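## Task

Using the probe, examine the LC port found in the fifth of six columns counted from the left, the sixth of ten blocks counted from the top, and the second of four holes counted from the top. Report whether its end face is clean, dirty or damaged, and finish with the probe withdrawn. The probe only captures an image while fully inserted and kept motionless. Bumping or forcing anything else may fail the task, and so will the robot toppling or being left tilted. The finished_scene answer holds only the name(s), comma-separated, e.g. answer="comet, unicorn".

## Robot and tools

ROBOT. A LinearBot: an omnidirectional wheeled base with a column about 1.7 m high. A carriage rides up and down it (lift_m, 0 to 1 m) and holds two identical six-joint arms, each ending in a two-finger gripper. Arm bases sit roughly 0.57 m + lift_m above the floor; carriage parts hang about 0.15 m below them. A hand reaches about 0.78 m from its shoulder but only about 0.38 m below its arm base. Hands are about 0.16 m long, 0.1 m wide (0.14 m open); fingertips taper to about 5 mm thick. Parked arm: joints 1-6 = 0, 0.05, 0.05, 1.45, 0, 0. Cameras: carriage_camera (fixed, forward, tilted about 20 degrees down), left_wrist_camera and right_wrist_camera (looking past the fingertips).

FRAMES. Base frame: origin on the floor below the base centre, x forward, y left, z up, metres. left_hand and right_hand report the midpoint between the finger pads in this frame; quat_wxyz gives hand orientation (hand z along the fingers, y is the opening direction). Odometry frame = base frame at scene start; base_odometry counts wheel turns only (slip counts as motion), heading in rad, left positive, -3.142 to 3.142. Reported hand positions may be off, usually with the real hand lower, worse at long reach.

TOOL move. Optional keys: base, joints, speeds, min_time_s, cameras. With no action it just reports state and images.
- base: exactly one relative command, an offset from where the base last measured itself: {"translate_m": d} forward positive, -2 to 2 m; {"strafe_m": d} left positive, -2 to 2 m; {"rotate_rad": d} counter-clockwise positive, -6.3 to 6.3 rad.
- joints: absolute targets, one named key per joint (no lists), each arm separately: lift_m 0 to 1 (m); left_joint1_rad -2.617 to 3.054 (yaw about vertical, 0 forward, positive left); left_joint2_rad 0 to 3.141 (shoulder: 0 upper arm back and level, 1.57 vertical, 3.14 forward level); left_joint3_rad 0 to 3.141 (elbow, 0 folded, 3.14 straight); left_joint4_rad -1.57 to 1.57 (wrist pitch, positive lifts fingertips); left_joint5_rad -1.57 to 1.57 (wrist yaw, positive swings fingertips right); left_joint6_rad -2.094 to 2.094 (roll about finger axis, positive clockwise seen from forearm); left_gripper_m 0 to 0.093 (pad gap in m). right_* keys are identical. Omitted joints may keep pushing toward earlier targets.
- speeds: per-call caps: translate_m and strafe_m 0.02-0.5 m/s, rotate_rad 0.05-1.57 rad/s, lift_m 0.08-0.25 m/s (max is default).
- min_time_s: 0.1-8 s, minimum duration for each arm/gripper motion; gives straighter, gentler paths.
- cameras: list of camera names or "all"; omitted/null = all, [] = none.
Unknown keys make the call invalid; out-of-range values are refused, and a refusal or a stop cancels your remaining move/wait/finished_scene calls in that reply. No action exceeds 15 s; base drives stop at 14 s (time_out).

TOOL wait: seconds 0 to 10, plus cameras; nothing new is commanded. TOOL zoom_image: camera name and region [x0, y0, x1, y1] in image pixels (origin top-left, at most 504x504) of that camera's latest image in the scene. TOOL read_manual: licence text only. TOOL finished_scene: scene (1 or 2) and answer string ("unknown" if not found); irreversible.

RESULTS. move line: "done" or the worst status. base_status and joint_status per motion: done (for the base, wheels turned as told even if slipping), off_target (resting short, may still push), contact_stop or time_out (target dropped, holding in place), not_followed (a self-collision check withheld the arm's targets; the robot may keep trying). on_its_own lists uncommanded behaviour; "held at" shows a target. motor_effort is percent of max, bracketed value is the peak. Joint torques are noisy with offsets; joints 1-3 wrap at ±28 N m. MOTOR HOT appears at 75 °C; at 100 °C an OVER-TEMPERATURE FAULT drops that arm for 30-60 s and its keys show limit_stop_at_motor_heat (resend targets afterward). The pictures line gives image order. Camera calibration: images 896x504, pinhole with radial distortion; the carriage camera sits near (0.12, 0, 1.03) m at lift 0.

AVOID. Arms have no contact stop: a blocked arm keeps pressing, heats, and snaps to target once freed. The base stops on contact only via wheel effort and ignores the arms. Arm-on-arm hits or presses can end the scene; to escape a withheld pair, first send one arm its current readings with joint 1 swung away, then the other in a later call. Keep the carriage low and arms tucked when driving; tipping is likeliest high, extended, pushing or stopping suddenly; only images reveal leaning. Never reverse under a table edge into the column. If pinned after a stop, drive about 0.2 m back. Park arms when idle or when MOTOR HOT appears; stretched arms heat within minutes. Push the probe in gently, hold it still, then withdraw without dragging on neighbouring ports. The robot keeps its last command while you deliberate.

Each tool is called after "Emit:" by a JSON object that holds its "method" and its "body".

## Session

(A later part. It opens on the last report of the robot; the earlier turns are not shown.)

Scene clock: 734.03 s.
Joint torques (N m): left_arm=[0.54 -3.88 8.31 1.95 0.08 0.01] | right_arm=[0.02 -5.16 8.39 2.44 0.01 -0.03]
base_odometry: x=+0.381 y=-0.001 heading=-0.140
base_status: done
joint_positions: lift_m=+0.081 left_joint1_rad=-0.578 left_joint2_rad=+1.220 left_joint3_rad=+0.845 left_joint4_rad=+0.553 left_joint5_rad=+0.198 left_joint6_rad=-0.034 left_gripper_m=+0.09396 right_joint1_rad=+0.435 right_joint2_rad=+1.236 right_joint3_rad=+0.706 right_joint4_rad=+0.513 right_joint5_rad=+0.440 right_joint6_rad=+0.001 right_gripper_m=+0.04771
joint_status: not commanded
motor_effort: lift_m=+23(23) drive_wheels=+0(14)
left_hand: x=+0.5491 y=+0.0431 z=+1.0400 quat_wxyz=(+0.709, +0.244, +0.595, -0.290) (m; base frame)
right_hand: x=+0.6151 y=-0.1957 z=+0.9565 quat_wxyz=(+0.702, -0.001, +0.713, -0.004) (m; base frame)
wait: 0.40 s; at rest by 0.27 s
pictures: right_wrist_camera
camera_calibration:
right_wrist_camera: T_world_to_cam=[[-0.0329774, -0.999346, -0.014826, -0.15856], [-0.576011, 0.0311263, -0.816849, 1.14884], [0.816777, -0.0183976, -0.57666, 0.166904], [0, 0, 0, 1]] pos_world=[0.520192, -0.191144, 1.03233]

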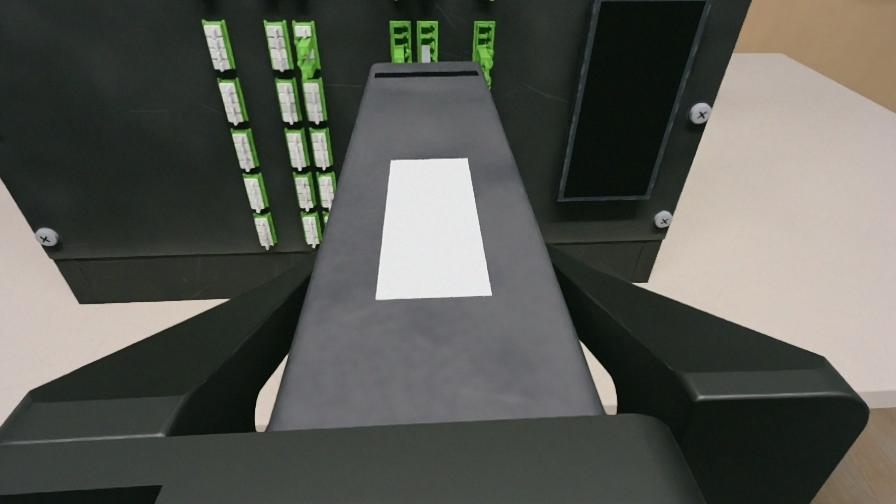

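Emit:
{"method": "move", "body": {"joints": {"lift_m": 0.0829}, "speeds": {"lift_m": 0.08}, "cameras": []}}

Emit:
{"method": "wait", "body": {"seconds": 0.4, "cameras": ["right_wrist_camera", "left_wrist_camera"]}}

Emit:
{"method": "zoom_image", "body": {"camera": "right_wrist_camera", "region": [400, 25, 456, 67]}}

Emit:
{"method": "zoom_image", "body": {"camera": "left_wrist_camera", "region": [400, 135, 456, 177]}}

Scene clock: 749.30 s.
Joint torques (N m): left_arm=[0.54 -4 8.32 1.93 0.07 0] | right_arm=[0.02 -5.16 8.43 2.43 0.01 -0.03]
move: done
base_odometry: x=+0.381 y=-0.001 heading=-0.140
base_status: not commanded
joint_positions: lift_m=+0.083 left_joint1_rad=-0.578 left_joint2_rad=+1.220 left_joint3_rad=+0.845 left_joint4_rad=+0.554 left_joint5_rad=+0.198 left_joint6_rad=-0.034 left_gripper_m=+0.09396 right_joint1_rad=+0.435 right_joint2_rad=+1.236 right_joint3_rad=+0.706 right_joint4_rad=+0.514 right_joint5_rad=+0.440 right_joint6_rad=+0.001 right_gripper_m=+0.04771
joint_status: all done
motor_effort: lift_m=+24(28) drive_wheels=+0(3)
left_hand: x=+0.5491 y=+0.0431 z=+1.0425 quat_wxyz=(+0.709, +0.244, +0.594, -0.290) (m; base frame)
right_hand: x=+0.6151 y=-0.1957 z=+0.9591 quat_wxyz=(+0.702, +0.000, +0.712, -0.004) (m; base frame)
pictures: none
No camera images: "cameras" was empty.

Scene clock: 749.70 s.
Joint torques (N m): left_arm=[0.47 -3.9 8.29 1.96 0.08 -0.01] | right_arm=[-0.01 -5.14 8.42 2.44 0.01 -0.02]
base_odometry: x=+0.381 y=-0.001 heading=-0.140
base_status: not commanded
joint_positions: lift_m=+0.083 left_joint1_rad=-0.578 left_joint2_rad=+1.220 left_joint3_rad=+0.845 left_joint4_rad=+0.554 left_joint5_rad=+0.198 left_joint6_rad=-0.034 left_gripper_m=+0.09396 right_joint1_rad=+0.435 right_joint2_rad=+1.236 right_joint3_rad=+0.706 right_joint4_rad=+0.514 right_joint5_rad=+0.440 right_joint6_rad=+0.001 right_gripper_m=+0.04771
joint_status: all done
motor_effort: lift_m=+24(28) drive_wheels=+0(3)
left_hand: x=+0.5491 y=+0.0431 z=+1.0425 quat_wxyz=(+0.709, +0.244, +0.594, -0.290) (m; base frame)
right_hand: x=+0.6151 y=-0.1957 z=+0.9591 quat_wxyz=(+0.702, +0.000, +0.712, -0.004) (m; base frame)
wait: 0.40 s; at rest by 0.27 s
pictures: left_wrist_camera, right_wrist_camera
camera_calibration:
left_wrist_camera: T_world_to_cam=[[-0.716907, -0.696044, 0.0395801, 0.373612], [-0.346184, 0.306132, -0.886814, 1.10081], [0.605145, -0.649465, -0.460428, 0.301306], [0, 0, 0, 1]] pos_world=[0.466595, 0.118744, 1.10016]
right_wrist_camera: T_world_to_cam=[[-0.0329521, -0.999339, -0.0153622, -0.158081], [-0.575181, 0.0315316, -0.817418, 1.15107], [0.817362, -0.0180996, -0.57584, 0.167329], [0, 0, 0, 1]] pos_world=[0.520094, -0.191243, 1.03483]

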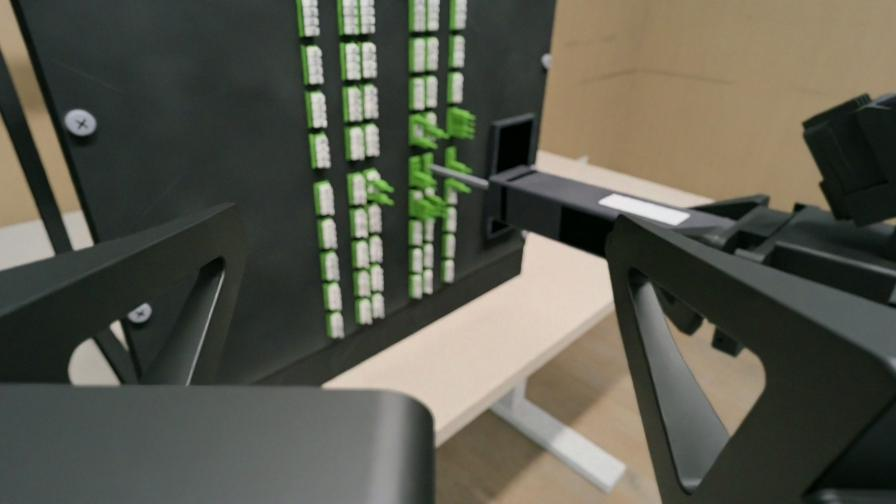

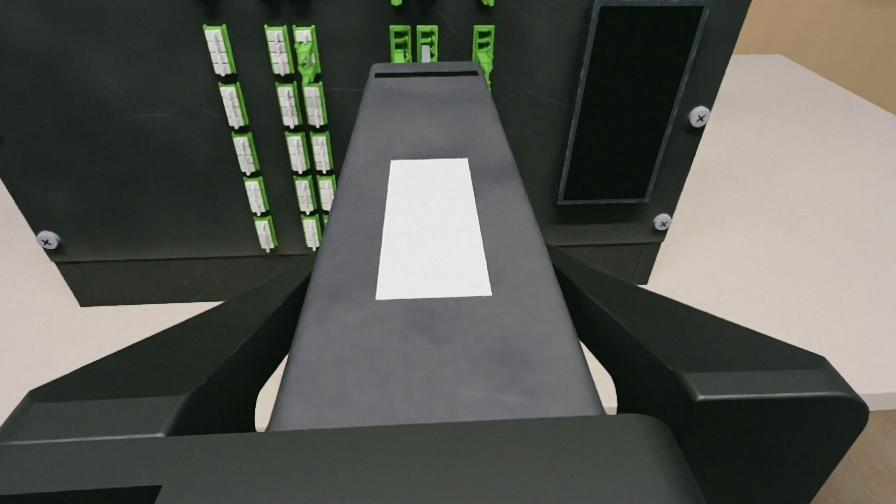

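Scaled by 9.000 from the camera's 896x504 image, which has a finer 1280x720 frame.

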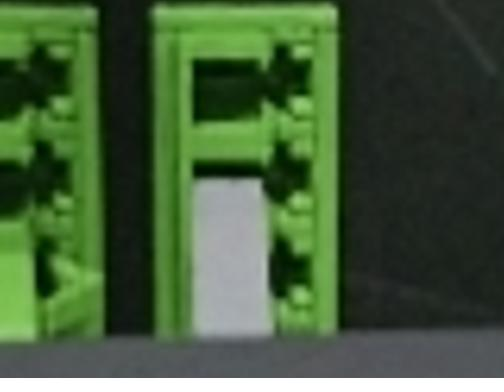

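Scaled by 9.000 from the camera's 896x504 image, which has a finer 1280x720 frame.

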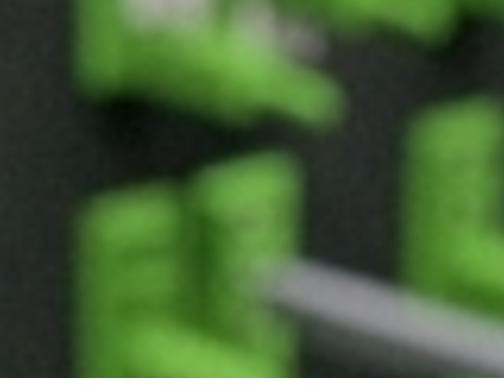

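Emit:
{"method": "move", "body": {"base": {"translate_m": 0.004}, "speeds": {"translate_m": 0.02}, "cameras": []}}

Emit:
{"method": "wait", "body": {"seconds": 0.4, "cameras": ["right_wrist_camera"]}}

Emit:
{"method": "zoom_image", "body": {"camera": "right_wrist_camera", "region": [400, 25, 456, 67]}}

Emit:
{"method": "move", "body": {"base": {"translate_m": 0.003}, "speeds": {"translate_m": 0.02}, "cameras": []}}

Emit:
{"method": "wait", "body": {"seconds": 0.4, "cameras": ["right_wrist_camera"]}}

Emit:
{"method": "zoom_image", "body": {"camera": "right_wrist_camera", "region": [400, 25, 456, 67]}}

Scene clock: 764.30 s.
Joint torques (N m): left_arm=[0.43 -4 8.32 1.95 0.08 0] | right_arm=[0.02 -5.12 8.42 2.43 0.02 -0.02]
move: done
base_odometry: x=+0.385 y=-0.002 heading=-0.140
base_status: done
joint_positions: lift_m=+0.083 left_joint1_rad=-0.578 left_joint2_rad=+1.220 left_joint3_rad=+0.845 left_joint4_rad=+0.553 left_joint5_rad=+0.198 left_joint6_rad=-0.034 left_gripper_m=+0.09396 right_joint1_rad=+0.435 right_joint2_rad=+1.236 right_joint3_rad=+0.706 right_joint4_rad=+0.514 right_joint5_rad=+0.440 right_joint6_rad=+0.001 right_gripper_m=+0.04771
joint_status: not commanded
motor_effort: lift_m=+24(24) drive_wheels=-1(11)
left_hand: x=+0.5491 y=+0.0431 z=+1.0424 quat_wxyz=(+0.709, +0.244, +0.595, -0.290) (m; base frame)
right_hand: x=+0.6151 y=-0.1957 z=+0.9592 quat_wxyz=(+0.702, +0.000, +0.712, -0.004) (m; base frame)
pictures: none
No camera images: "cameras" was empty.

Scene clock: 764.70 s.
Joint torques (N m): left_arm=[0.46 -3.93 8.31 1.94 0.07 0] | right_arm=[-0.01 -5.15 8.4 2.44 0.01 -0.02]
base_odometry: x=+0.385 y=-0.002 heading=-0.140
base_status: done
joint_positions: lift_m=+0.083 left_joint1_rad=-0.578 left_joint2_rad=+1.220 left_joint3_rad=+0.845 left_joint4_rad=+0.553 left_joint5_rad=+0.198 left_joint6_rad=-0.034 left_gripper_m=+0.09396 right_joint1_rad=+0.435 right_joint2_rad=+1.236 right_joint3_rad=+0.706 right_joint4_rad=+0.514 right_joint5_rad=+0.440 right_joint6_rad=+0.001 right_gripper_m=+0.04771
joint_status: not commanded
motor_effort: lift_m=+24(24) drive_wheels=-1(11)
left_hand: x=+0.5491 y=+0.0431 z=+1.0424 quat_wxyz=(+0.709, +0.244, +0.595, -0.290) (m; base frame)
right_hand: x=+0.6151 y=-0.1957 z=+0.9592 quat_wxyz=(+0.702, +0.000, +0.712, -0.004) (m; base frame)
wait: 0.40 s; at rest by 0.27 s
pictures: right_wrist_camera
camera_calibration:
right_wrist_camera: T_world_to_cam=[[-0.0329237, -0.999337, -0.0155134, -0.157939], [-0.574884, 0.0316324, -0.817623, 1.15114], [0.817572, -0.0180007, -0.575544, 0.166933], [0, 0, 0, 1]] pos_world=[0.520094, -0.191243, 1.03483]

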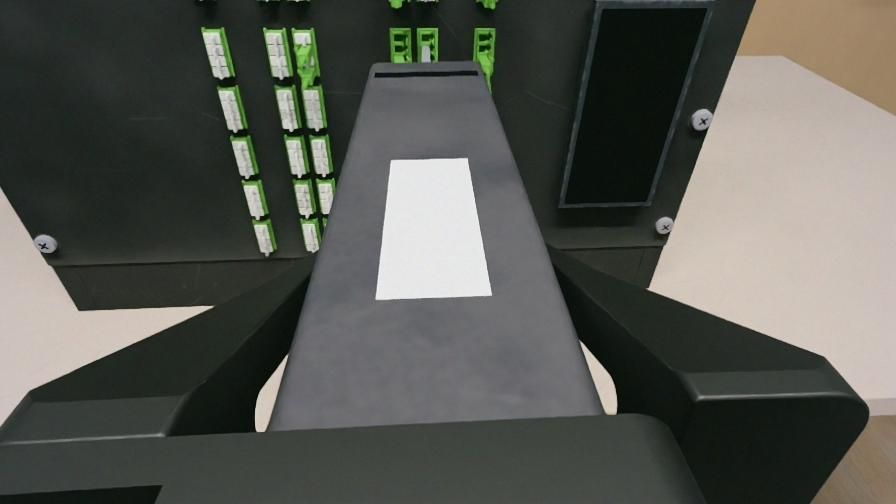

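Scaled by 9.000 from the camera's 896x504 image, which has a finer 1280x720 frame.

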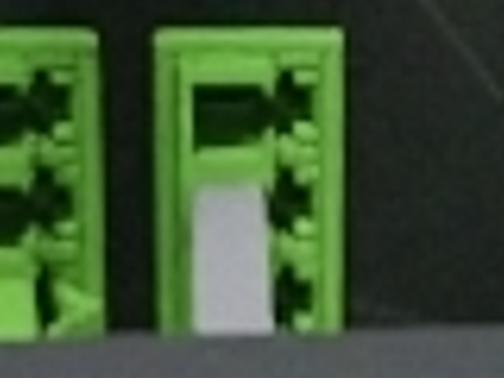

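Scene clock: 765.23 s.
Joint torques (N m): left_arm=[0.44 -3.93 8.23 1.95 0.07 -0.01] | right_arm=[-0.27 -5.09 8.39 2.44 -0.08 -0.02]
move: done
base_odometry: x=+0.388 y=-0.002 heading=-0.140
base_status: done
joint_positions: lift_m=+0.083 left_joint1_rad=-0.578 left_joint2_rad=+1.220 left_joint3_rad=+0.845 left_joint4_rad=+0.552 left_joint5_rad=+0.198 left_joint6_rad=-0.034 left_gripper_m=+0.09396 right_joint1_rad=+0.438 right_joint2_rad=+1.236 right_joint3_rad=+0.706 right_joint4_rad=+0.514 right_joint5_rad=+0.450 right_joint6_rad=+0.001 right_gripper_m=+0.04771
joint_status: not commanded
motor_effort: lift_m=+24(24) drive_wheels=+3(15)
left_hand: x=+0.5491 y=+0.0431 z=+1.0422 quat_wxyz=(+0.708, +0.245, +0.595, -0.290) (m; base frame)
right_hand: x=+0.6147 y=-0.1964 z=+0.9593 quat_wxyz=(+0.702, +0.002, +0.712, -0.006) (m; base frame)
pictures: none
No camera images: "cameras" was empty.

Scene clock: 765.63 s.
Joint torques (N m): left_arm=[0.42 -3.88 8.35 1.96 0.07 -0.01] | right_arm=[-0.27 -5.05 8.42 2.43 -0.09 -0.02]
base_odometry: x=+0.388 y=-0.002 heading=-0.140
base_status: done
joint_positions: lift_m=+0.083 left_joint1_rad=-0.578 left_joint2_rad=+1.220 left_joint3_rad=+0.845 left_joint4_rad=+0.552 left_joint5_rad=+0.198 left_joint6_rad=-0.034 left_gripper_m=+0.09396 right_joint1_rad=+0.438 right_joint2_rad=+1.236 right_joint3_rad=+0.706 right_joint4_rad=+0.514 right_joint5_rad=+0.450 right_joint6_rad=+0.001 right_gripper_m=+0.04771
joint_status: not commanded
motor_effort: lift_m=+24(24) drive_wheels=+3(15)
left_hand: x=+0.5491 y=+0.0431 z=+1.0422 quat_wxyz=(+0.708, +0.245, +0.595, -0.290) (m; base frame)
right_hand: x=+0.6147 y=-0.1964 z=+0.9593 quat_wxyz=(+0.702, +0.002, +0.712, -0.006) (m; base frame)
wait: 0.40 s; at rest by 0.27 s
pictures: right_wrist_camera
camera_calibration:
right_wrist_camera: T_world_to_cam=[[-0.0401955, -0.999074, -0.0153738, -0.154172], [-0.574645, 0.0357012, -0.817624, 1.15172], [0.817415, -0.0240303, -0.575548, 0.166148], [0, 0, 0, 1]] pos_world=[0.519821, -0.191154, 1.03493]

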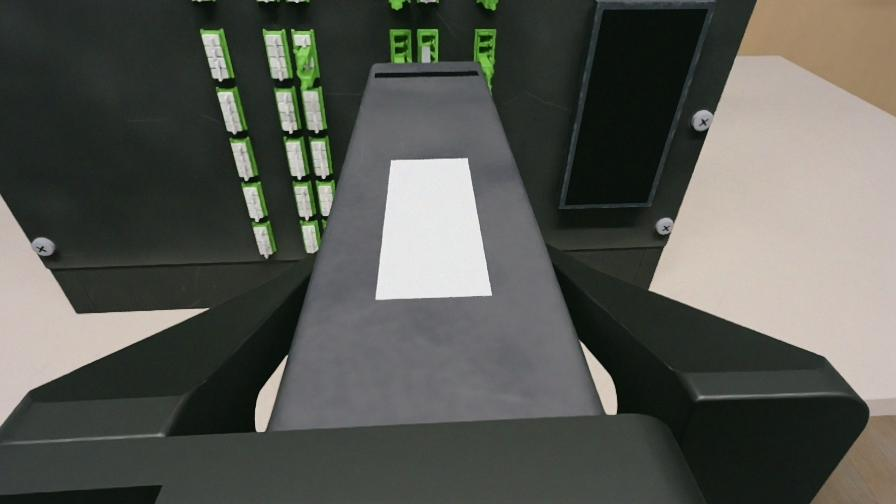

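Scaled by 9.000 from the camera's 896x504 image, which has a finer 1280x720 frame.

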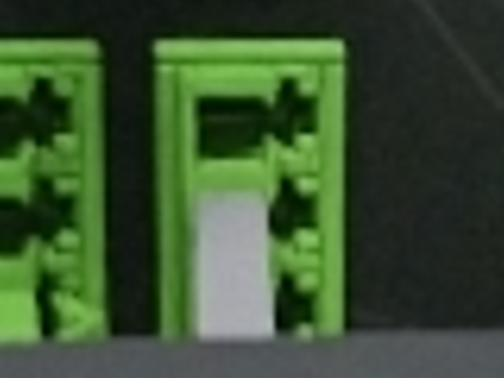

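Emit:
{"method": "move", "body": {"base": {"translate_m": -0.003}, "speeds": {"translate_m": 0.02}, "cameras": []}}

Emit:
{"method": "move", "body": {"joints": {"lift_m": 0.0833}, "speeds": {"lift_m": 0.08}, "cameras": []}}

Emit:
{"method": "move", "body": {"base": {"translate_m": 0.004}, "speeds": {"translate_m": 0.02}, "cameras": []}}

Emit:
{"method": "wait", "body": {"seconds": 0.4, "cameras": ["right_wrist_camera"]}}

Emit:
{"method": "zoom_image", "body": {"camera": "right_wrist_camera", "region": [400, 25, 456, 67]}}

Scene clock: 834.43 s.
Joint torques (N m): left_arm=[0.5 -3.82 8.24 1.95 0.08 -0.02] | right_arm=[0.24 -5.64 8.38 2.39 0.04 -0.01]
move: done
base_odometry: x=+0.385 y=-0.002 heading=-0.140
base_status: done
joint_positions: lift_m=+0.083 left_joint1_rad=-0.578 left_joint2_rad=+1.220 left_joint3_rad=+0.845 left_joint4_rad=+0.552 left_joint5_rad=+0.198 left_joint6_rad=-0.034 left_gripper_m=+0.09396 right_joint1_rad=+0.432 right_joint2_rad=+1.240 right_joint3_rad=+0.706 right_joint4_rad=+0.520 right_joint5_rad=+0.436 right_joint6_rad=+0.001 right_gripper_m=+0.04771
joint_status: not commanded
motor_effort: lift_m=+24(24) drive_wheels=+3(10)
left_hand: x=+0.5491 y=+0.0431 z=+1.0422 quat_wxyz=(+0.708, +0.245, +0.595, -0.290) (m; base frame)
right_hand: x=+0.6161 y=-0.1960 z=+0.9587 quat_wxyz=(+0.702, +0.000, +0.712, -0.003) (m; base frame)
pictures: none
No camera images: "cameras" was empty.

Scene clock: 834.73 s.
Joint torques (N m): left_arm=[0.32 -3.95 8.34 1.98 0.09 0.01] | right_arm=[0.24 -5.59 8.36 2.39 0.04 -0.02]
move: done
base_odometry: x=+0.385 y=-0.002 heading=-0.140
base_status: not commanded
joint_positions: lift_m=+0.083 left_joint1_rad=-0.578 left_joint2_rad=+1.220 left_joint3_rad=+0.845 left_joint4_rad=+0.552 left_joint5_rad=+0.198 left_joint6_rad=-0.034 left_gripper_m=+0.09396 right_joint1_rad=+0.432 right_joint2_rad=+1.240 right_joint3_rad=+0.706 right_joint4_rad=+0.520 right_joint5_rad=+0.436 right_joint6_rad=+0.001 right_gripper_m=+0.04771
joint_status: all done
motor_effort: lift_m=+25(26) drive_wheels=+3(3)
left_hand: x=+0.5491 y=+0.0431 z=+1.0425 quat_wxyz=(+0.708, +0.245, +0.595, -0.290) (m; base frame)
right_hand: x=+0.6161 y=-0.1960 z=+0.9590 quat_wxyz=(+0.702, +0.000, +0.712, -0.003) (m; base frame)
pictures: none
No camera images: "cameras" was empty.

Scene clock: 835.30 s.
Joint torques (N m): left_arm=[0.51 -3.89 8.36 1.96 0.07 0.01] | right_arm=[-0.46 -4.81 8.4 2.47 -0.12 -0.02]
move: done
base_odometry: x=+0.389 y=-0.002 heading=-0.140
base_status: done
joint_positions: lift_m=+0.083 left_joint1_rad=-0.578 left_joint2_rad=+1.220 left_joint3_rad=+0.845 left_joint4_rad=+0.552 left_joint5_rad=+0.198 left_joint6_rad=-0.034 left_gripper_m=+0.09396 right_joint1_rad=+0.440 right_joint2_rad=+1.233 right_joint3_rad=+0.706 right_joint4_rad=+0.510 right_joint5_rad=+0.453 right_joint6_rad=+0.001 right_gripper_m=+0.04771
joint_status: not commanded
motor_effort: lift_m=+25(25) drive_wheels=+4(11)
left_hand: x=+0.5491 y=+0.0431 z=+1.0424 quat_wxyz=(+0.708, +0.245, +0.595, -0.290) (m; base frame)
right_hand: x=+0.6140 y=-0.1962 z=+0.9596 quat_wxyz=(+0.702, +0.002, +0.713, -0.007) (m; base frame)
pictures: none
No camera images: "cameras" was empty.

Scene clock: 835.70 s.
Joint torques (N m): left_arm=[0.42 -3.92 8.28 1.96 0.08 0] | right_arm=[-0.47 -4.85 8.39 2.46 -0.12 -0.03]
base_odometry: x=+0.389 y=-0.002 heading=-0.140
base_status: done
joint_positions: lift_m=+0.083 left_joint1_rad=-0.578 left_joint2_rad=+1.220 left_joint3_rad=+0.845 left_joint4_rad=+0.552 left_joint5_rad=+0.198 left_joint6_rad=-0.034 left_gripper_m=+0.09396 right_joint1_rad=+0.440 right_joint2_rad=+1.233 right_joint3_rad=+0.706 right_joint4_rad=+0.510 right_joint5_rad=+0.453 right_joint6_rad=+0.001 right_gripper_m=+0.04771
joint_status: not commanded
motor_effort: lift_m=+25(25) drive_wheels=+4(11)
left_hand: x=+0.5491 y=+0.0431 z=+1.0424 quat_wxyz=(+0.708, +0.245, +0.595, -0.290) (m; base frame)
right_hand: x=+0.6140 y=-0.1962 z=+0.9596 quat_wxyz=(+0.702, +0.002, +0.713, -0.007) (m; base frame)
wait: 0.40 s; at rest by 0.27 s
pictures: right_wrist_camera
camera_calibration:
right_wrist_camera: T_world_to_cam=[[-0.040981, -0.999047, -0.0150159, -0.153948], [-0.575657, 0.0358917, -0.816903, 1.15159], [0.816664, -0.0248335, -0.576579, 0.168234], [0, 0, 0, 1]] pos_world=[0.519221, -0.190956, 1.03543]

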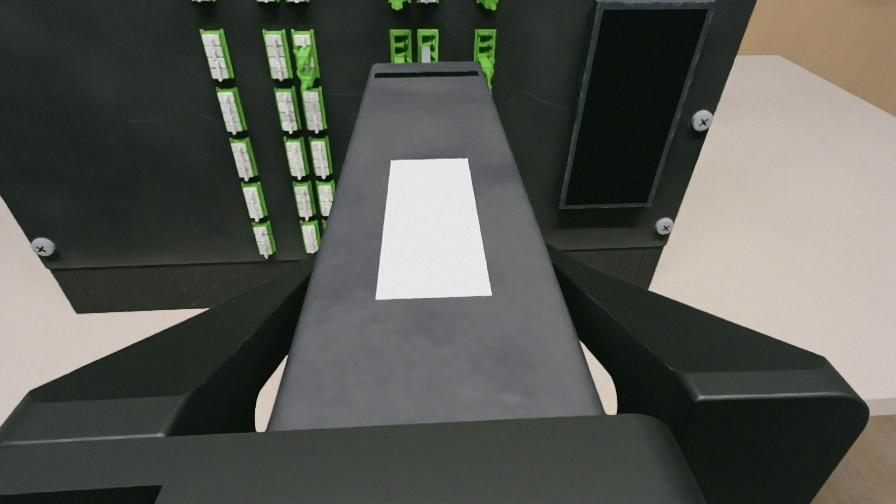

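Scaled by 9.000 from the camera's 896x504 image, which has a finer 1280x720 frame.

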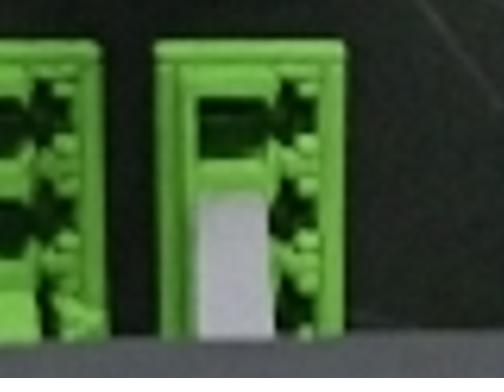

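Emit:
{"method": "zoom_image", "body": {"camera": "right_wrist_camera", "region": [250, 50, 450, 250]}}

Emit:
{"method": "zoom_image", "body": {"camera": "right_wrist_camera", "region": [430, 50, 630, 250]}}

Emit:
{"method": "zoom_image", "body": {"camera": "right_wrist_camera", "region": [250, 240, 630, 440]}}

Scaled by 2.520 from the camera's 896x504 image, which has a finer 1280x720 frame.

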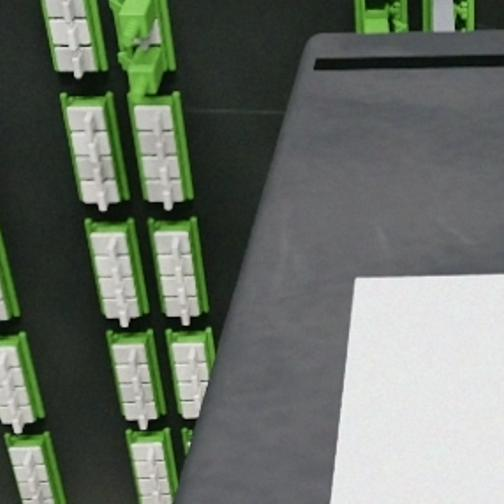

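Scaled by 2.520 from the camera's 896x504 image, which has a finer 1280x720 frame.

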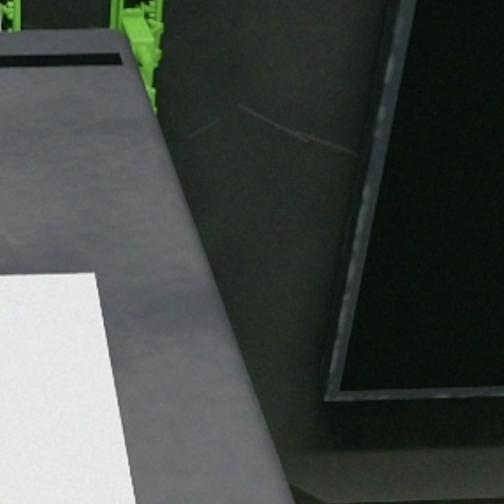

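Scaled by 1.326 from the camera's 896x504 image, which has a finer 1280x720 frame.

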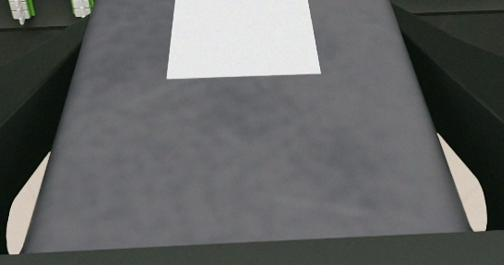

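Emit:
{"method": "move", "body": {"base": {"translate_m": -0.04}, "speeds": {"translate_m": 0.03}, "cameras": []}}

Emit:
{"method": "move", "body": {"joints": {"right_joint4_rad": 0.675, "lift_m": 0.06}, "speeds": {"lift_m": 0.08}, "min_time_s": 1.5, "cameras": []}}

Emit:
{"method": "wait", "body": {"seconds": 1}}

Emit:
{"method": "zoom_image", "body": {"camera": "right_wrist_camera", "region": [372, 0, 484, 84]}}

Emit:
{"method": "zoom_image", "body": {"camera": "left_wrist_camera", "region": [380, 100, 540, 220]}}

Scene clock: 958.67 s.
Joint torques (N m): left_arm=[0.44 -3.88 8.32 1.96 0.08 -0.01] | right_arm=[0.36 -5.91 8.35 2.41 0.06 -0.03]
move: done
base_odometry: x=+0.349 y=+0.003 heading=-0.140
base_status: done
joint_positions: lift_m=+0.083 left_joint1_rad=-0.578 left_joint2_rad=+1.220 left_joint3_rad=+0.845 left_joint4_rad=+0.552 left_joint5_rad=+0.198 left_joint6_rad=-0.034 left_gripper_m=+0.09396 right_joint1_rad=+0.431 right_joint2_rad=+1.243 right_joint3_rad=+0.706 right_joint4_rad=+0.518 right_joint5_rad=+0.435 right_joint6_rad=+0.001 right_gripper_m=+0.04771
joint_status: not commanded
motor_effort: lift_m=+25(25) drive_wheels=+7(13)
left_hand: x=+0.5491 y=+0.0431 z=+1.0424 quat_wxyz=(+0.708, +0.245, +0.595, -0.290) (m; base frame)
right_hand: x=+0.6167 y=-0.1960 z=+0.9576 quat_wxyz=(+0.701, -0.001, +0.713, -0.004) (m; base frame)
pictures: none
No camera images: "cameras" was empty.

Scene clock: 960.47 s.
Joint torques (N m): left_arm=[0.36 -3.92 8.34 1.99 0.06 0.01] | right_arm=[0.39 -5.89 8.38 2.57 0.05 -0.03]
move: off_target
base_odometry: x=+0.349 y=+0.003 heading=-0.140
base_status: not commanded
joint_positions: lift_m=+0.060 left_joint1_rad=-0.578 left_joint2_rad=+1.220 left_joint3_rad=+0.845 left_joint4_rad=+0.550 left_joint5_rad=+0.198 left_joint6_rad=-0.034 left_gripper_m=+0.09396 right_joint1_rad=+0.431 right_joint2_rad=+1.243 right_joint3_rad=+0.706 right_joint4_rad=+0.589 right_joint5_rad=+0.435 right_joint6_rad=+0.001 right_gripper_m=+0.04771
joint_status: right_joint4_rad off_target (ended at +0.589, target +0.675); the others done
motor_effort: lift_m=+24(24) drive_wheels=-4(8)
left_hand: x=+0.5492 y=+0.0430 z=+1.0186 quat_wxyz=(+0.708, +0.245, +0.596, -0.290) (m; base frame)
right_hand: x=+0.6164 y=-0.1961 z=+0.9506 quat_wxyz=(+0.723, +0.010, +0.690, +0.007) (m; base frame)
pictures: none
No camera images: "cameras" was empty.

Scene clock: 961.47 s.
Joint torques (N m): left_arm=[0.42 -3.89 8.27 2 0.07 0] | right_arm=[0.36 -5.9 8.38 2.56 0.06 -0.03]
base_odometry: x=+0.349 y=+0.003 heading=-0.140
base_status: not commanded
joint_positions: lift_m=+0.060 left_joint1_rad=-0.578 left_joint2_rad=+1.220 left_joint3_rad=+0.845 left_joint4_rad=+0.550 left_joint5_rad=+0.198 left_joint6_rad=-0.034 left_gripper_m=+0.09396 right_joint1_rad=+0.431 right_joint2_rad=+1.243 right_joint3_rad=+0.706 right_joint4_rad=+0.589 right_joint5_rad=+0.435 right_joint6_rad=+0.001 right_gripper_m=+0.04771
joint_status: right_joint4_rad off_target (ended at +0.589, target +0.675); the others done
motor_effort: lift_m=+24(24) drive_wheels=-4(8)
left_hand: x=+0.5492 y=+0.0430 z=+1.0186 quat_wxyz=(+0.708, +0.245, +0.596, -0.290) (m; base frame)
right_hand: x=+0.6164 y=-0.1961 z=+0.9507 quat_wxyz=(+0.724, +0.010, +0.690, +0.007) (m; base frame)
wait: 1.00 s; at rest by 0.27 s
pictures: carriage_camera, left_wrist_camera, right_wrist_camera
camera_calibration:
carriage_camera: T_world_to_cam=[[-0.00391663, -0.999985, -0.00383378, 0.0035003], [-0.343723, 0.00494646, -0.939058, 1.04119], [0.939063, -0.00236019, -0.343737, 0.253378], [0, 0, 0, 1]] pos_world=[0.119957, -0.00105194, 1.06485]
left_wrist_camera: T_world_to_cam=[[-0.716752, -0.696155, 0.0404285, 0.373716], [-0.349253, 0.308197, -0.884894, 1.07931], [0.603563, -0.64837, -0.464035, 0.294614], [0, 0, 0, 1]] pos_world=[0.466994, 0.118545, 1.07667]
right_wrist_camera: T_world_to_cam=[[-0.0302364, -0.998478, -0.0461176, -0.130795], [-0.52377, 0.0551242, -0.850074, 1.14892], [0.851323, -0.00154812, -0.52464, 0.0949094], [0, 0, 0, 1]] pos_world=[0.517018, -0.193782, 1.02043]

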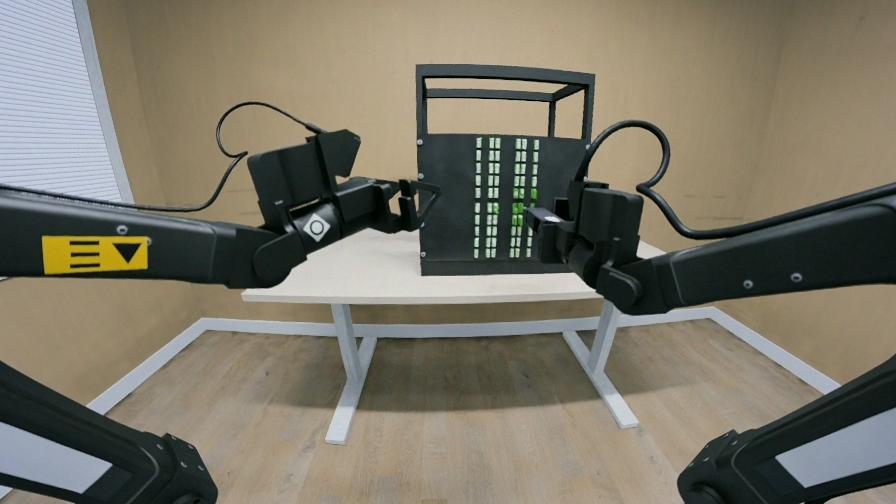

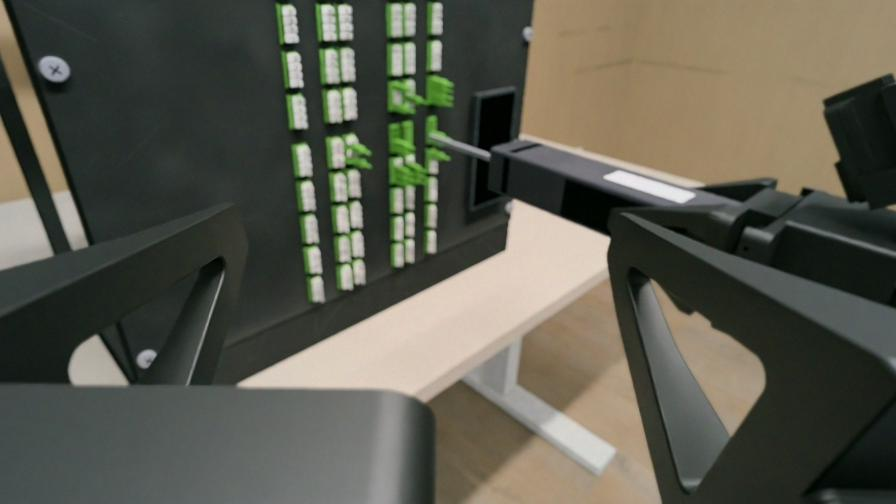

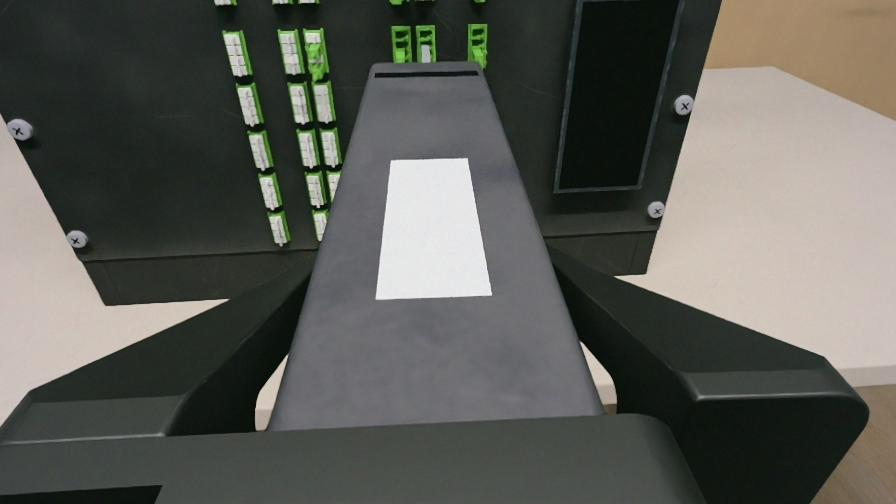

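Scaled by 4.500 from the camera's 896x504 image, which has a finer 1280x720 frame.

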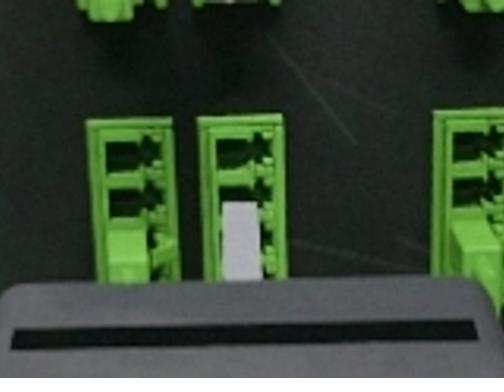

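Scaled by 3.150 from the camera's 896x504 image, which has a finer 1280x720 frame.

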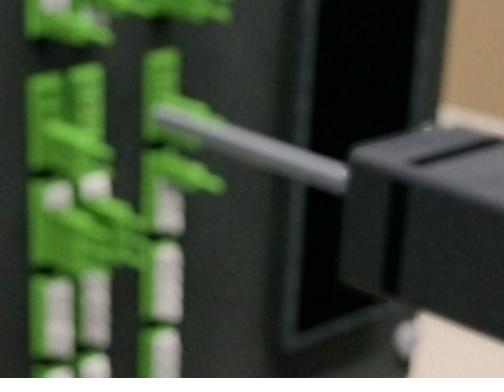

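Emit:
{"method": "move", "body": {"base": {"rotate_rad": 0.03}, "speeds": {"rotate_rad": 0.05}, "cameras": []}}

Emit:
{"method": "move", "body": {"base": {"strafe_m": -0.024}, "joints": {"lift_m": 0.058}, "speeds": {"strafe_m": 0.03}, "cameras": []}}

Emit:
{"method": "move", "body": {"base": {"translate_m": 0.01}, "speeds": {"translate_m": 0.03}, "cameras": ["right_wrist_camera"]}}

Emit:
{"method": "zoom_image", "body": {"camera": "right_wrist_camera", "region": [372, 0, 484, 84]}}

Emit:
{"method": "zoom_image", "body": {"camera": "right_wrist_camera", "region": [0, 90, 336, 342]}}

Emit:
{"method": "zoom_image", "body": {"camera": "right_wrist_camera", "region": [500, 60, 836, 312]}}

Scene clock: 1007.63 s.
Joint torques (N m): left_arm=[0.4 -3.92 8.36 1.96 0.1 -0.01] | right_arm=[0.35 -5.86 8.38 2.55 0.04 -0.03]
move: done
base_odometry: x=+0.349 y=+0.003 heading=-0.111
base_status: done
joint_positions: lift_m=+0.060 left_joint1_rad=-0.578 left_joint2_rad=+1.220 left_joint3_rad=+0.845 left_joint4_rad=+0.550 left_joint5_rad=+0.198 left_joint6_rad=-0.034 left_gripper_m=+0.09396 right_joint1_rad=+0.431 right_joint2_rad=+1.243 right_joint3_rad=+0.706 right_joint4_rad=+0.590 right_joint5_rad=+0.435 right_joint6_rad=+0.001 right_gripper_m=+0.04771
joint_status: not commanded
motor_effort: lift_m=+24(24) drive_wheels=-4(11)
left_hand: x=+0.5492 y=+0.0430 z=+1.0186 quat_wxyz=(+0.708, +0.245, +0.596, -0.290) (m; base frame)
right_hand: x=+0.6164 y=-0.1962 z=+0.9509 quat_wxyz=(+0.724, +0.010, +0.690, +0.007) (m; base frame)
pictures: none
No camera images: "cameras" was empty.

Scene clock: 1008.87 s.
Joint torques (N m): left_arm=[0.34 -3.85 8.34 1.99 0.08 -0.01] | right_arm=[0.29 -5.86 8.38 2.5 0.04 -0.02]
move: done
base_odometry: x=+0.347 y=-0.021 heading=-0.111
base_status: done
joint_positions: lift_m=+0.058 left_joint1_rad=-0.577 left_joint2_rad=+1.220 left_joint3_rad=+0.845 left_joint4_rad=+0.550 left_joint5_rad=+0.198 left_joint6_rad=-0.034 left_gripper_m=+0.09396 right_joint1_rad=+0.431 right_joint2_rad=+1.243 right_joint3_rad=+0.706 right_joint4_rad=+0.595 right_joint5_rad=+0.435 right_joint6_rad=+0.001 right_gripper_m=+0.04771
joint_status: all done
motor_effort: lift_m=+23(24) drive_wheels=+3(8)
left_hand: x=+0.5495 y=+0.0434 z=+1.0168 quat_wxyz=(+0.708, +0.244, +0.596, -0.290) (m; base frame)
right_hand: x=+0.6163 y=-0.1961 z=+0.9500 quat_wxyz=(+0.725, +0.010, +0.688, +0.008) (m; base frame)
pictures: none
No camera images: "cameras" was empty.

Scene clock: 1009.70 s.
Joint torques (N m): left_arm=[0.35 -3.89 8.35 2 0.09 0] | right_arm=[0.35 -5.87 8.38 2.48 0.04 -0.02]
move: done
base_odometry: x=+0.357 y=-0.022 heading=-0.111
base_status: done
joint_positions: lift_m=+0.058 left_joint1_rad=-0.577 left_joint2_rad=+1.220 left_joint3_rad=+0.845 left_joint4_rad=+0.550 left_joint5_rad=+0.198 left_joint6_rad=-0.034 left_gripper_m=+0.09396 right_joint1_rad=+0.431 right_joint2_rad=+1.243 right_joint3_rad=+0.706 right_joint4_rad=+0.596 right_joint5_rad=+0.435 right_joint6_rad=+0.001 right_gripper_m=+0.04771
joint_status: not commanded
motor_effort: lift_m=+23(23) drive_wheels=-2(12)
left_hand: x=+0.5494 y=+0.0434 z=+1.0169 quat_wxyz=(+0.708, +0.244, +0.596, -0.290) (m; base frame)
right_hand: x=+0.6163 y=-0.1961 z=+0.9504 quat_wxyz=(+0.726, +0.011, +0.688, +0.008) (m; base frame)
pictures: right_wrist_camera
camera_calibration:
right_wrist_camera: T_world_to_cam=[[-0.0299423, -0.998332, -0.0493678, -0.127857], [-0.518217, 0.0577384, -0.853298, 1.14881], [0.854725, 0.0000334909, -0.519081, 0.0878302], [0, 0, 0, 1]] pos_world=[0.516431, -0.193976, 1.01955]

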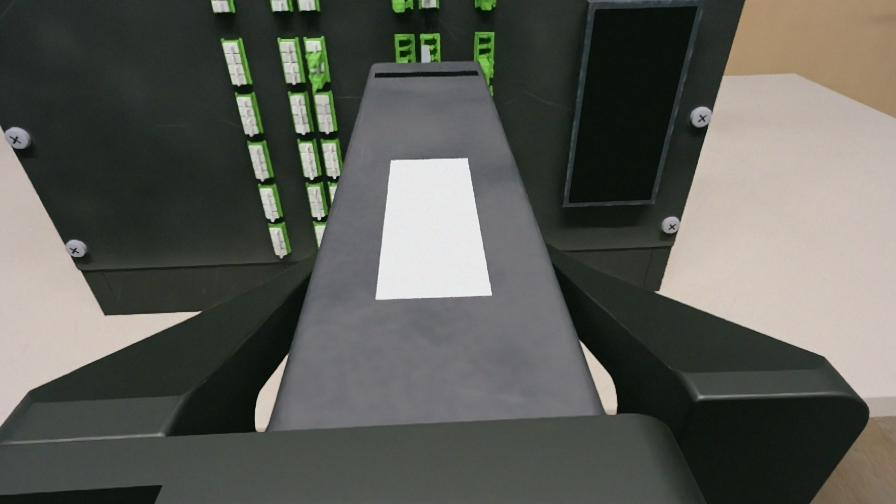

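Scaled by 4.500 from the camera's 896x504 image, which has a finer 1280x720 frame.

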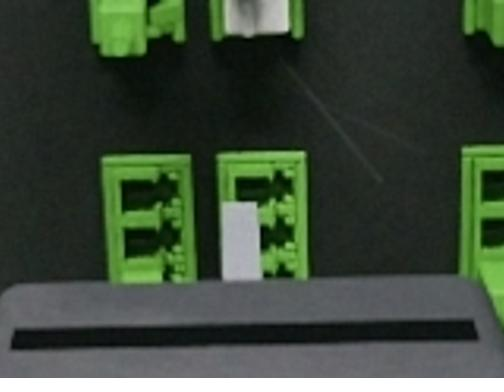

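Scaled by 1.500 from the camera's 896x504 image, which has a finer 1280x720 frame.

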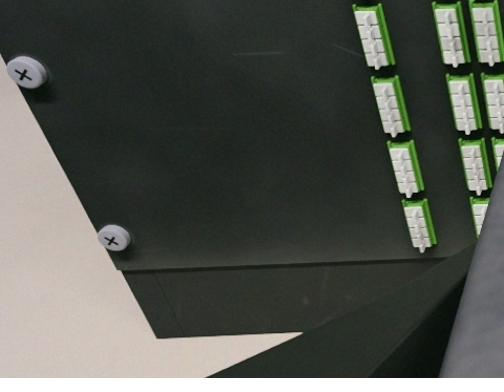

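Scaled by 1.500 from the camera's 896x504 image, which has a finer 1280x720 frame.

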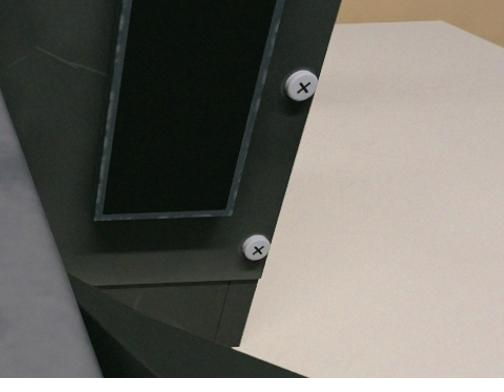

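Emit:
{"method": "move", "body": {"base": {"strafe_m": -0.002}, "speeds": {"strafe_m": 0.02}, "cameras": ["right_wrist_camera"]}}

Emit:
{"method": "zoom_image", "body": {"camera": "right_wrist_camera", "region": [372, 0, 484, 84]}}

Scene clock: 1056.47 s.
Joint torques (N m): left_arm=[0.44 -3.97 8.28 1.97 0.1 0] | right_arm=[0.38 -5.87 8.42 2.47 0.04 -0.02]
move: done
base_odometry: x=+0.357 y=-0.024 heading=-0.111
base_status: done
joint_positions: lift_m=+0.058 left_joint1_rad=-0.577 left_joint2_rad=+1.220 left_joint3_rad=+0.845 left_joint4_rad=+0.550 left_joint5_rad=+0.198 left_joint6_rad=-0.034 left_gripper_m=+0.09396 right_joint1_rad=+0.431 right_joint2_rad=+1.243 right_joint3_rad=+0.706 right_joint4_rad=+0.597 right_joint5_rad=+0.435 right_joint6_rad=+0.001 right_gripper_m=+0.04771
joint_status: not commanded
motor_effort: lift_m=+23(23) drive_wheels=+4(12)
left_hand: x=+0.5494 y=+0.0434 z=+1.0169 quat_wxyz=(+0.708, +0.244, +0.596, -0.290) (m; base frame)
right_hand: x=+0.6163 y=-0.1962 z=+0.9505 quat_wxyz=(+0.726, +0.011, +0.688, +0.008) (m; base frame)
pictures: right_wrist_camera
camera_calibration:
right_wrist_camera: T_world_to_cam=[[-0.0303353, -0.998315, -0.0494756, -0.127539], [-0.51788, 0.0580344, -0.853482, 1.14891], [0.854915, -0.000268233, -0.518768, 0.0874904], [0, 0, 0, 1]] pos_world=[0.516334, -0.193977, 1.01965]

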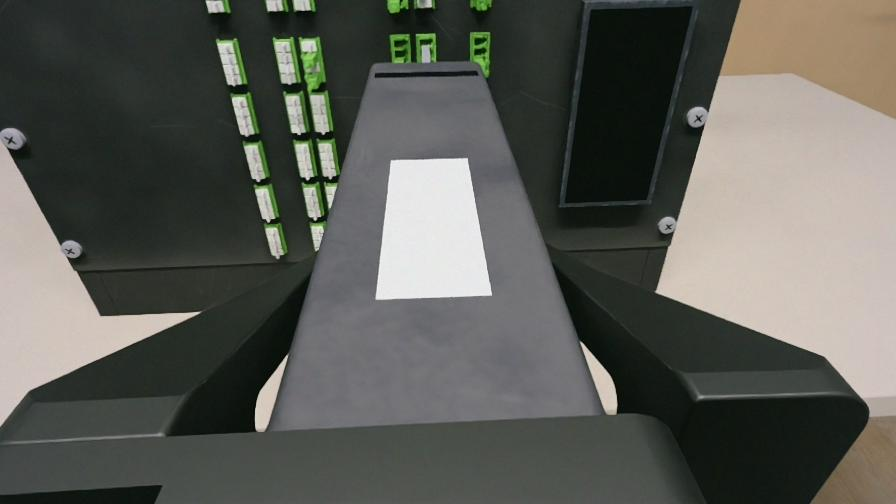

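Scaled by 4.500 from the camera's 896x504 image, which has a finer 1280x720 frame.

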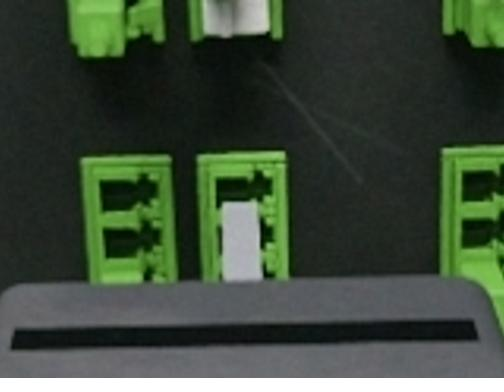

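Emit:
{"method": "move", "body": {"base": {"translate_m": 0.01}, "speeds": {"translate_m": 0.03}, "cameras": ["right_wrist_camera", "left_wrist_camera"]}}

Emit:
{"method": "zoom_image", "body": {"camera": "right_wrist_camera", "region": [400, 25, 456, 67]}}

Scene clock: 1070.27 s.
Joint torques (N m): left_arm=[0.39 -3.85 8.34 1.97 0.09 0] | right_arm=[0.34 -5.9 8.4 2.45 0.04 -0.02]
move: done
base_odometry: x=+0.367 y=-0.025 heading=-0.111
base_status: done
joint_positions: lift_m=+0.058 left_joint1_rad=-0.577 left_joint2_rad=+1.220 left_joint3_rad=+0.845 left_joint4_rad=+0.551 left_joint5_rad=+0.198 left_joint6_rad=-0.034 left_gripper_m=+0.09396 right_joint1_rad=+0.431 right_joint2_rad=+1.243 right_joint3_rad=+0.706 right_joint4_rad=+0.598 right_joint5_rad=+0.435 right_joint6_rad=+0.001 right_gripper_m=+0.04771
joint_status: not commanded
motor_effort: lift_m=+23(23) drive_wheels=-2(12)
left_hand: x=+0.5494 y=+0.0434 z=+1.0170 quat_wxyz=(+0.708, +0.244, +0.596, -0.290) (m; base frame)
right_hand: x=+0.6163 y=-0.1962 z=+0.9508 quat_wxyz=(+0.726, +0.011, +0.687, +0.008) (m; base frame)
pictures: left_wrist_camera, right_wrist_camera
camera_calibration:
left_wrist_camera: T_world_to_cam=[[-0.71598, -0.696963, 0.0401878, 0.373985], [-0.348757, 0.307219, -0.885429, 1.07817], [0.604765, -0.647966, -0.463033, 0.292328], [0, 0, 0, 1]] pos_world=[0.466995, 0.118839, 1.07497]
right_wrist_camera: T_world_to_cam=[[-0.0302398, -0.998291, -0.0500051, -0.127137], [-0.516998, 0.0584376, -0.85399, 1.14915], [0.855452, 0.0000280679, -0.517881, 0.0864187], [0, 0, 0, 1]] pos_world=[0.516335, -0.194076, 1.01976]

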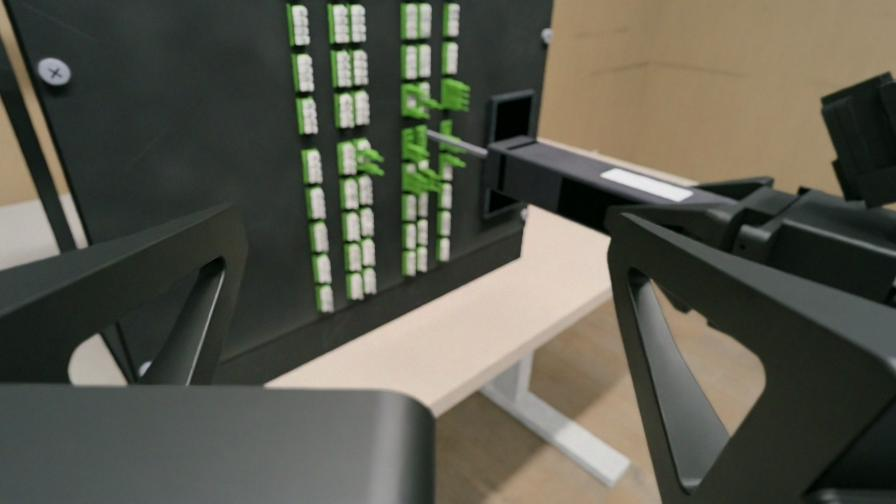

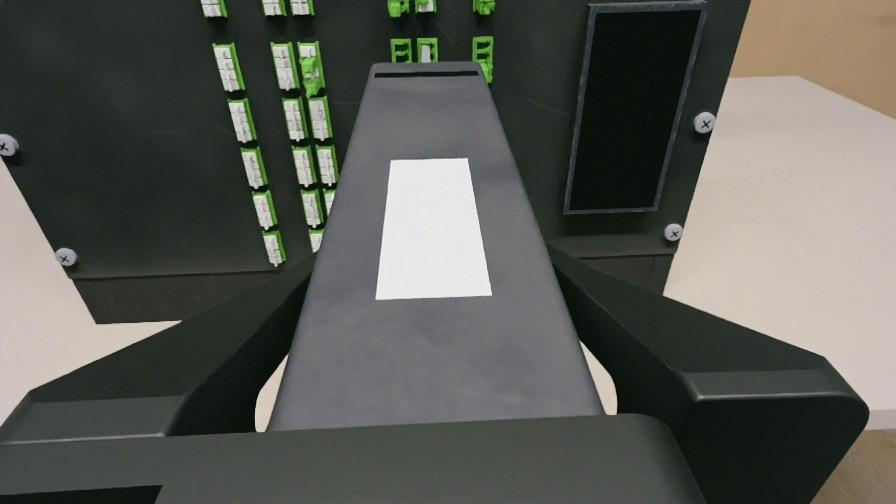

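Scaled by 9.000 from the camera's 896x504 image, which has a finer 1280x720 frame.

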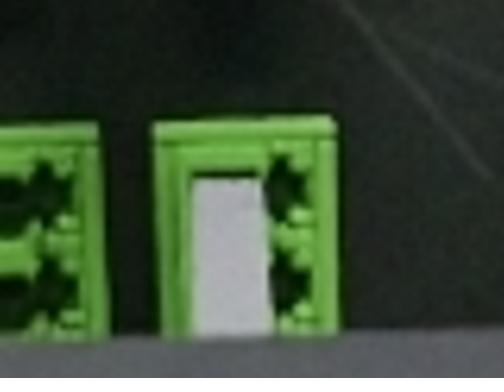

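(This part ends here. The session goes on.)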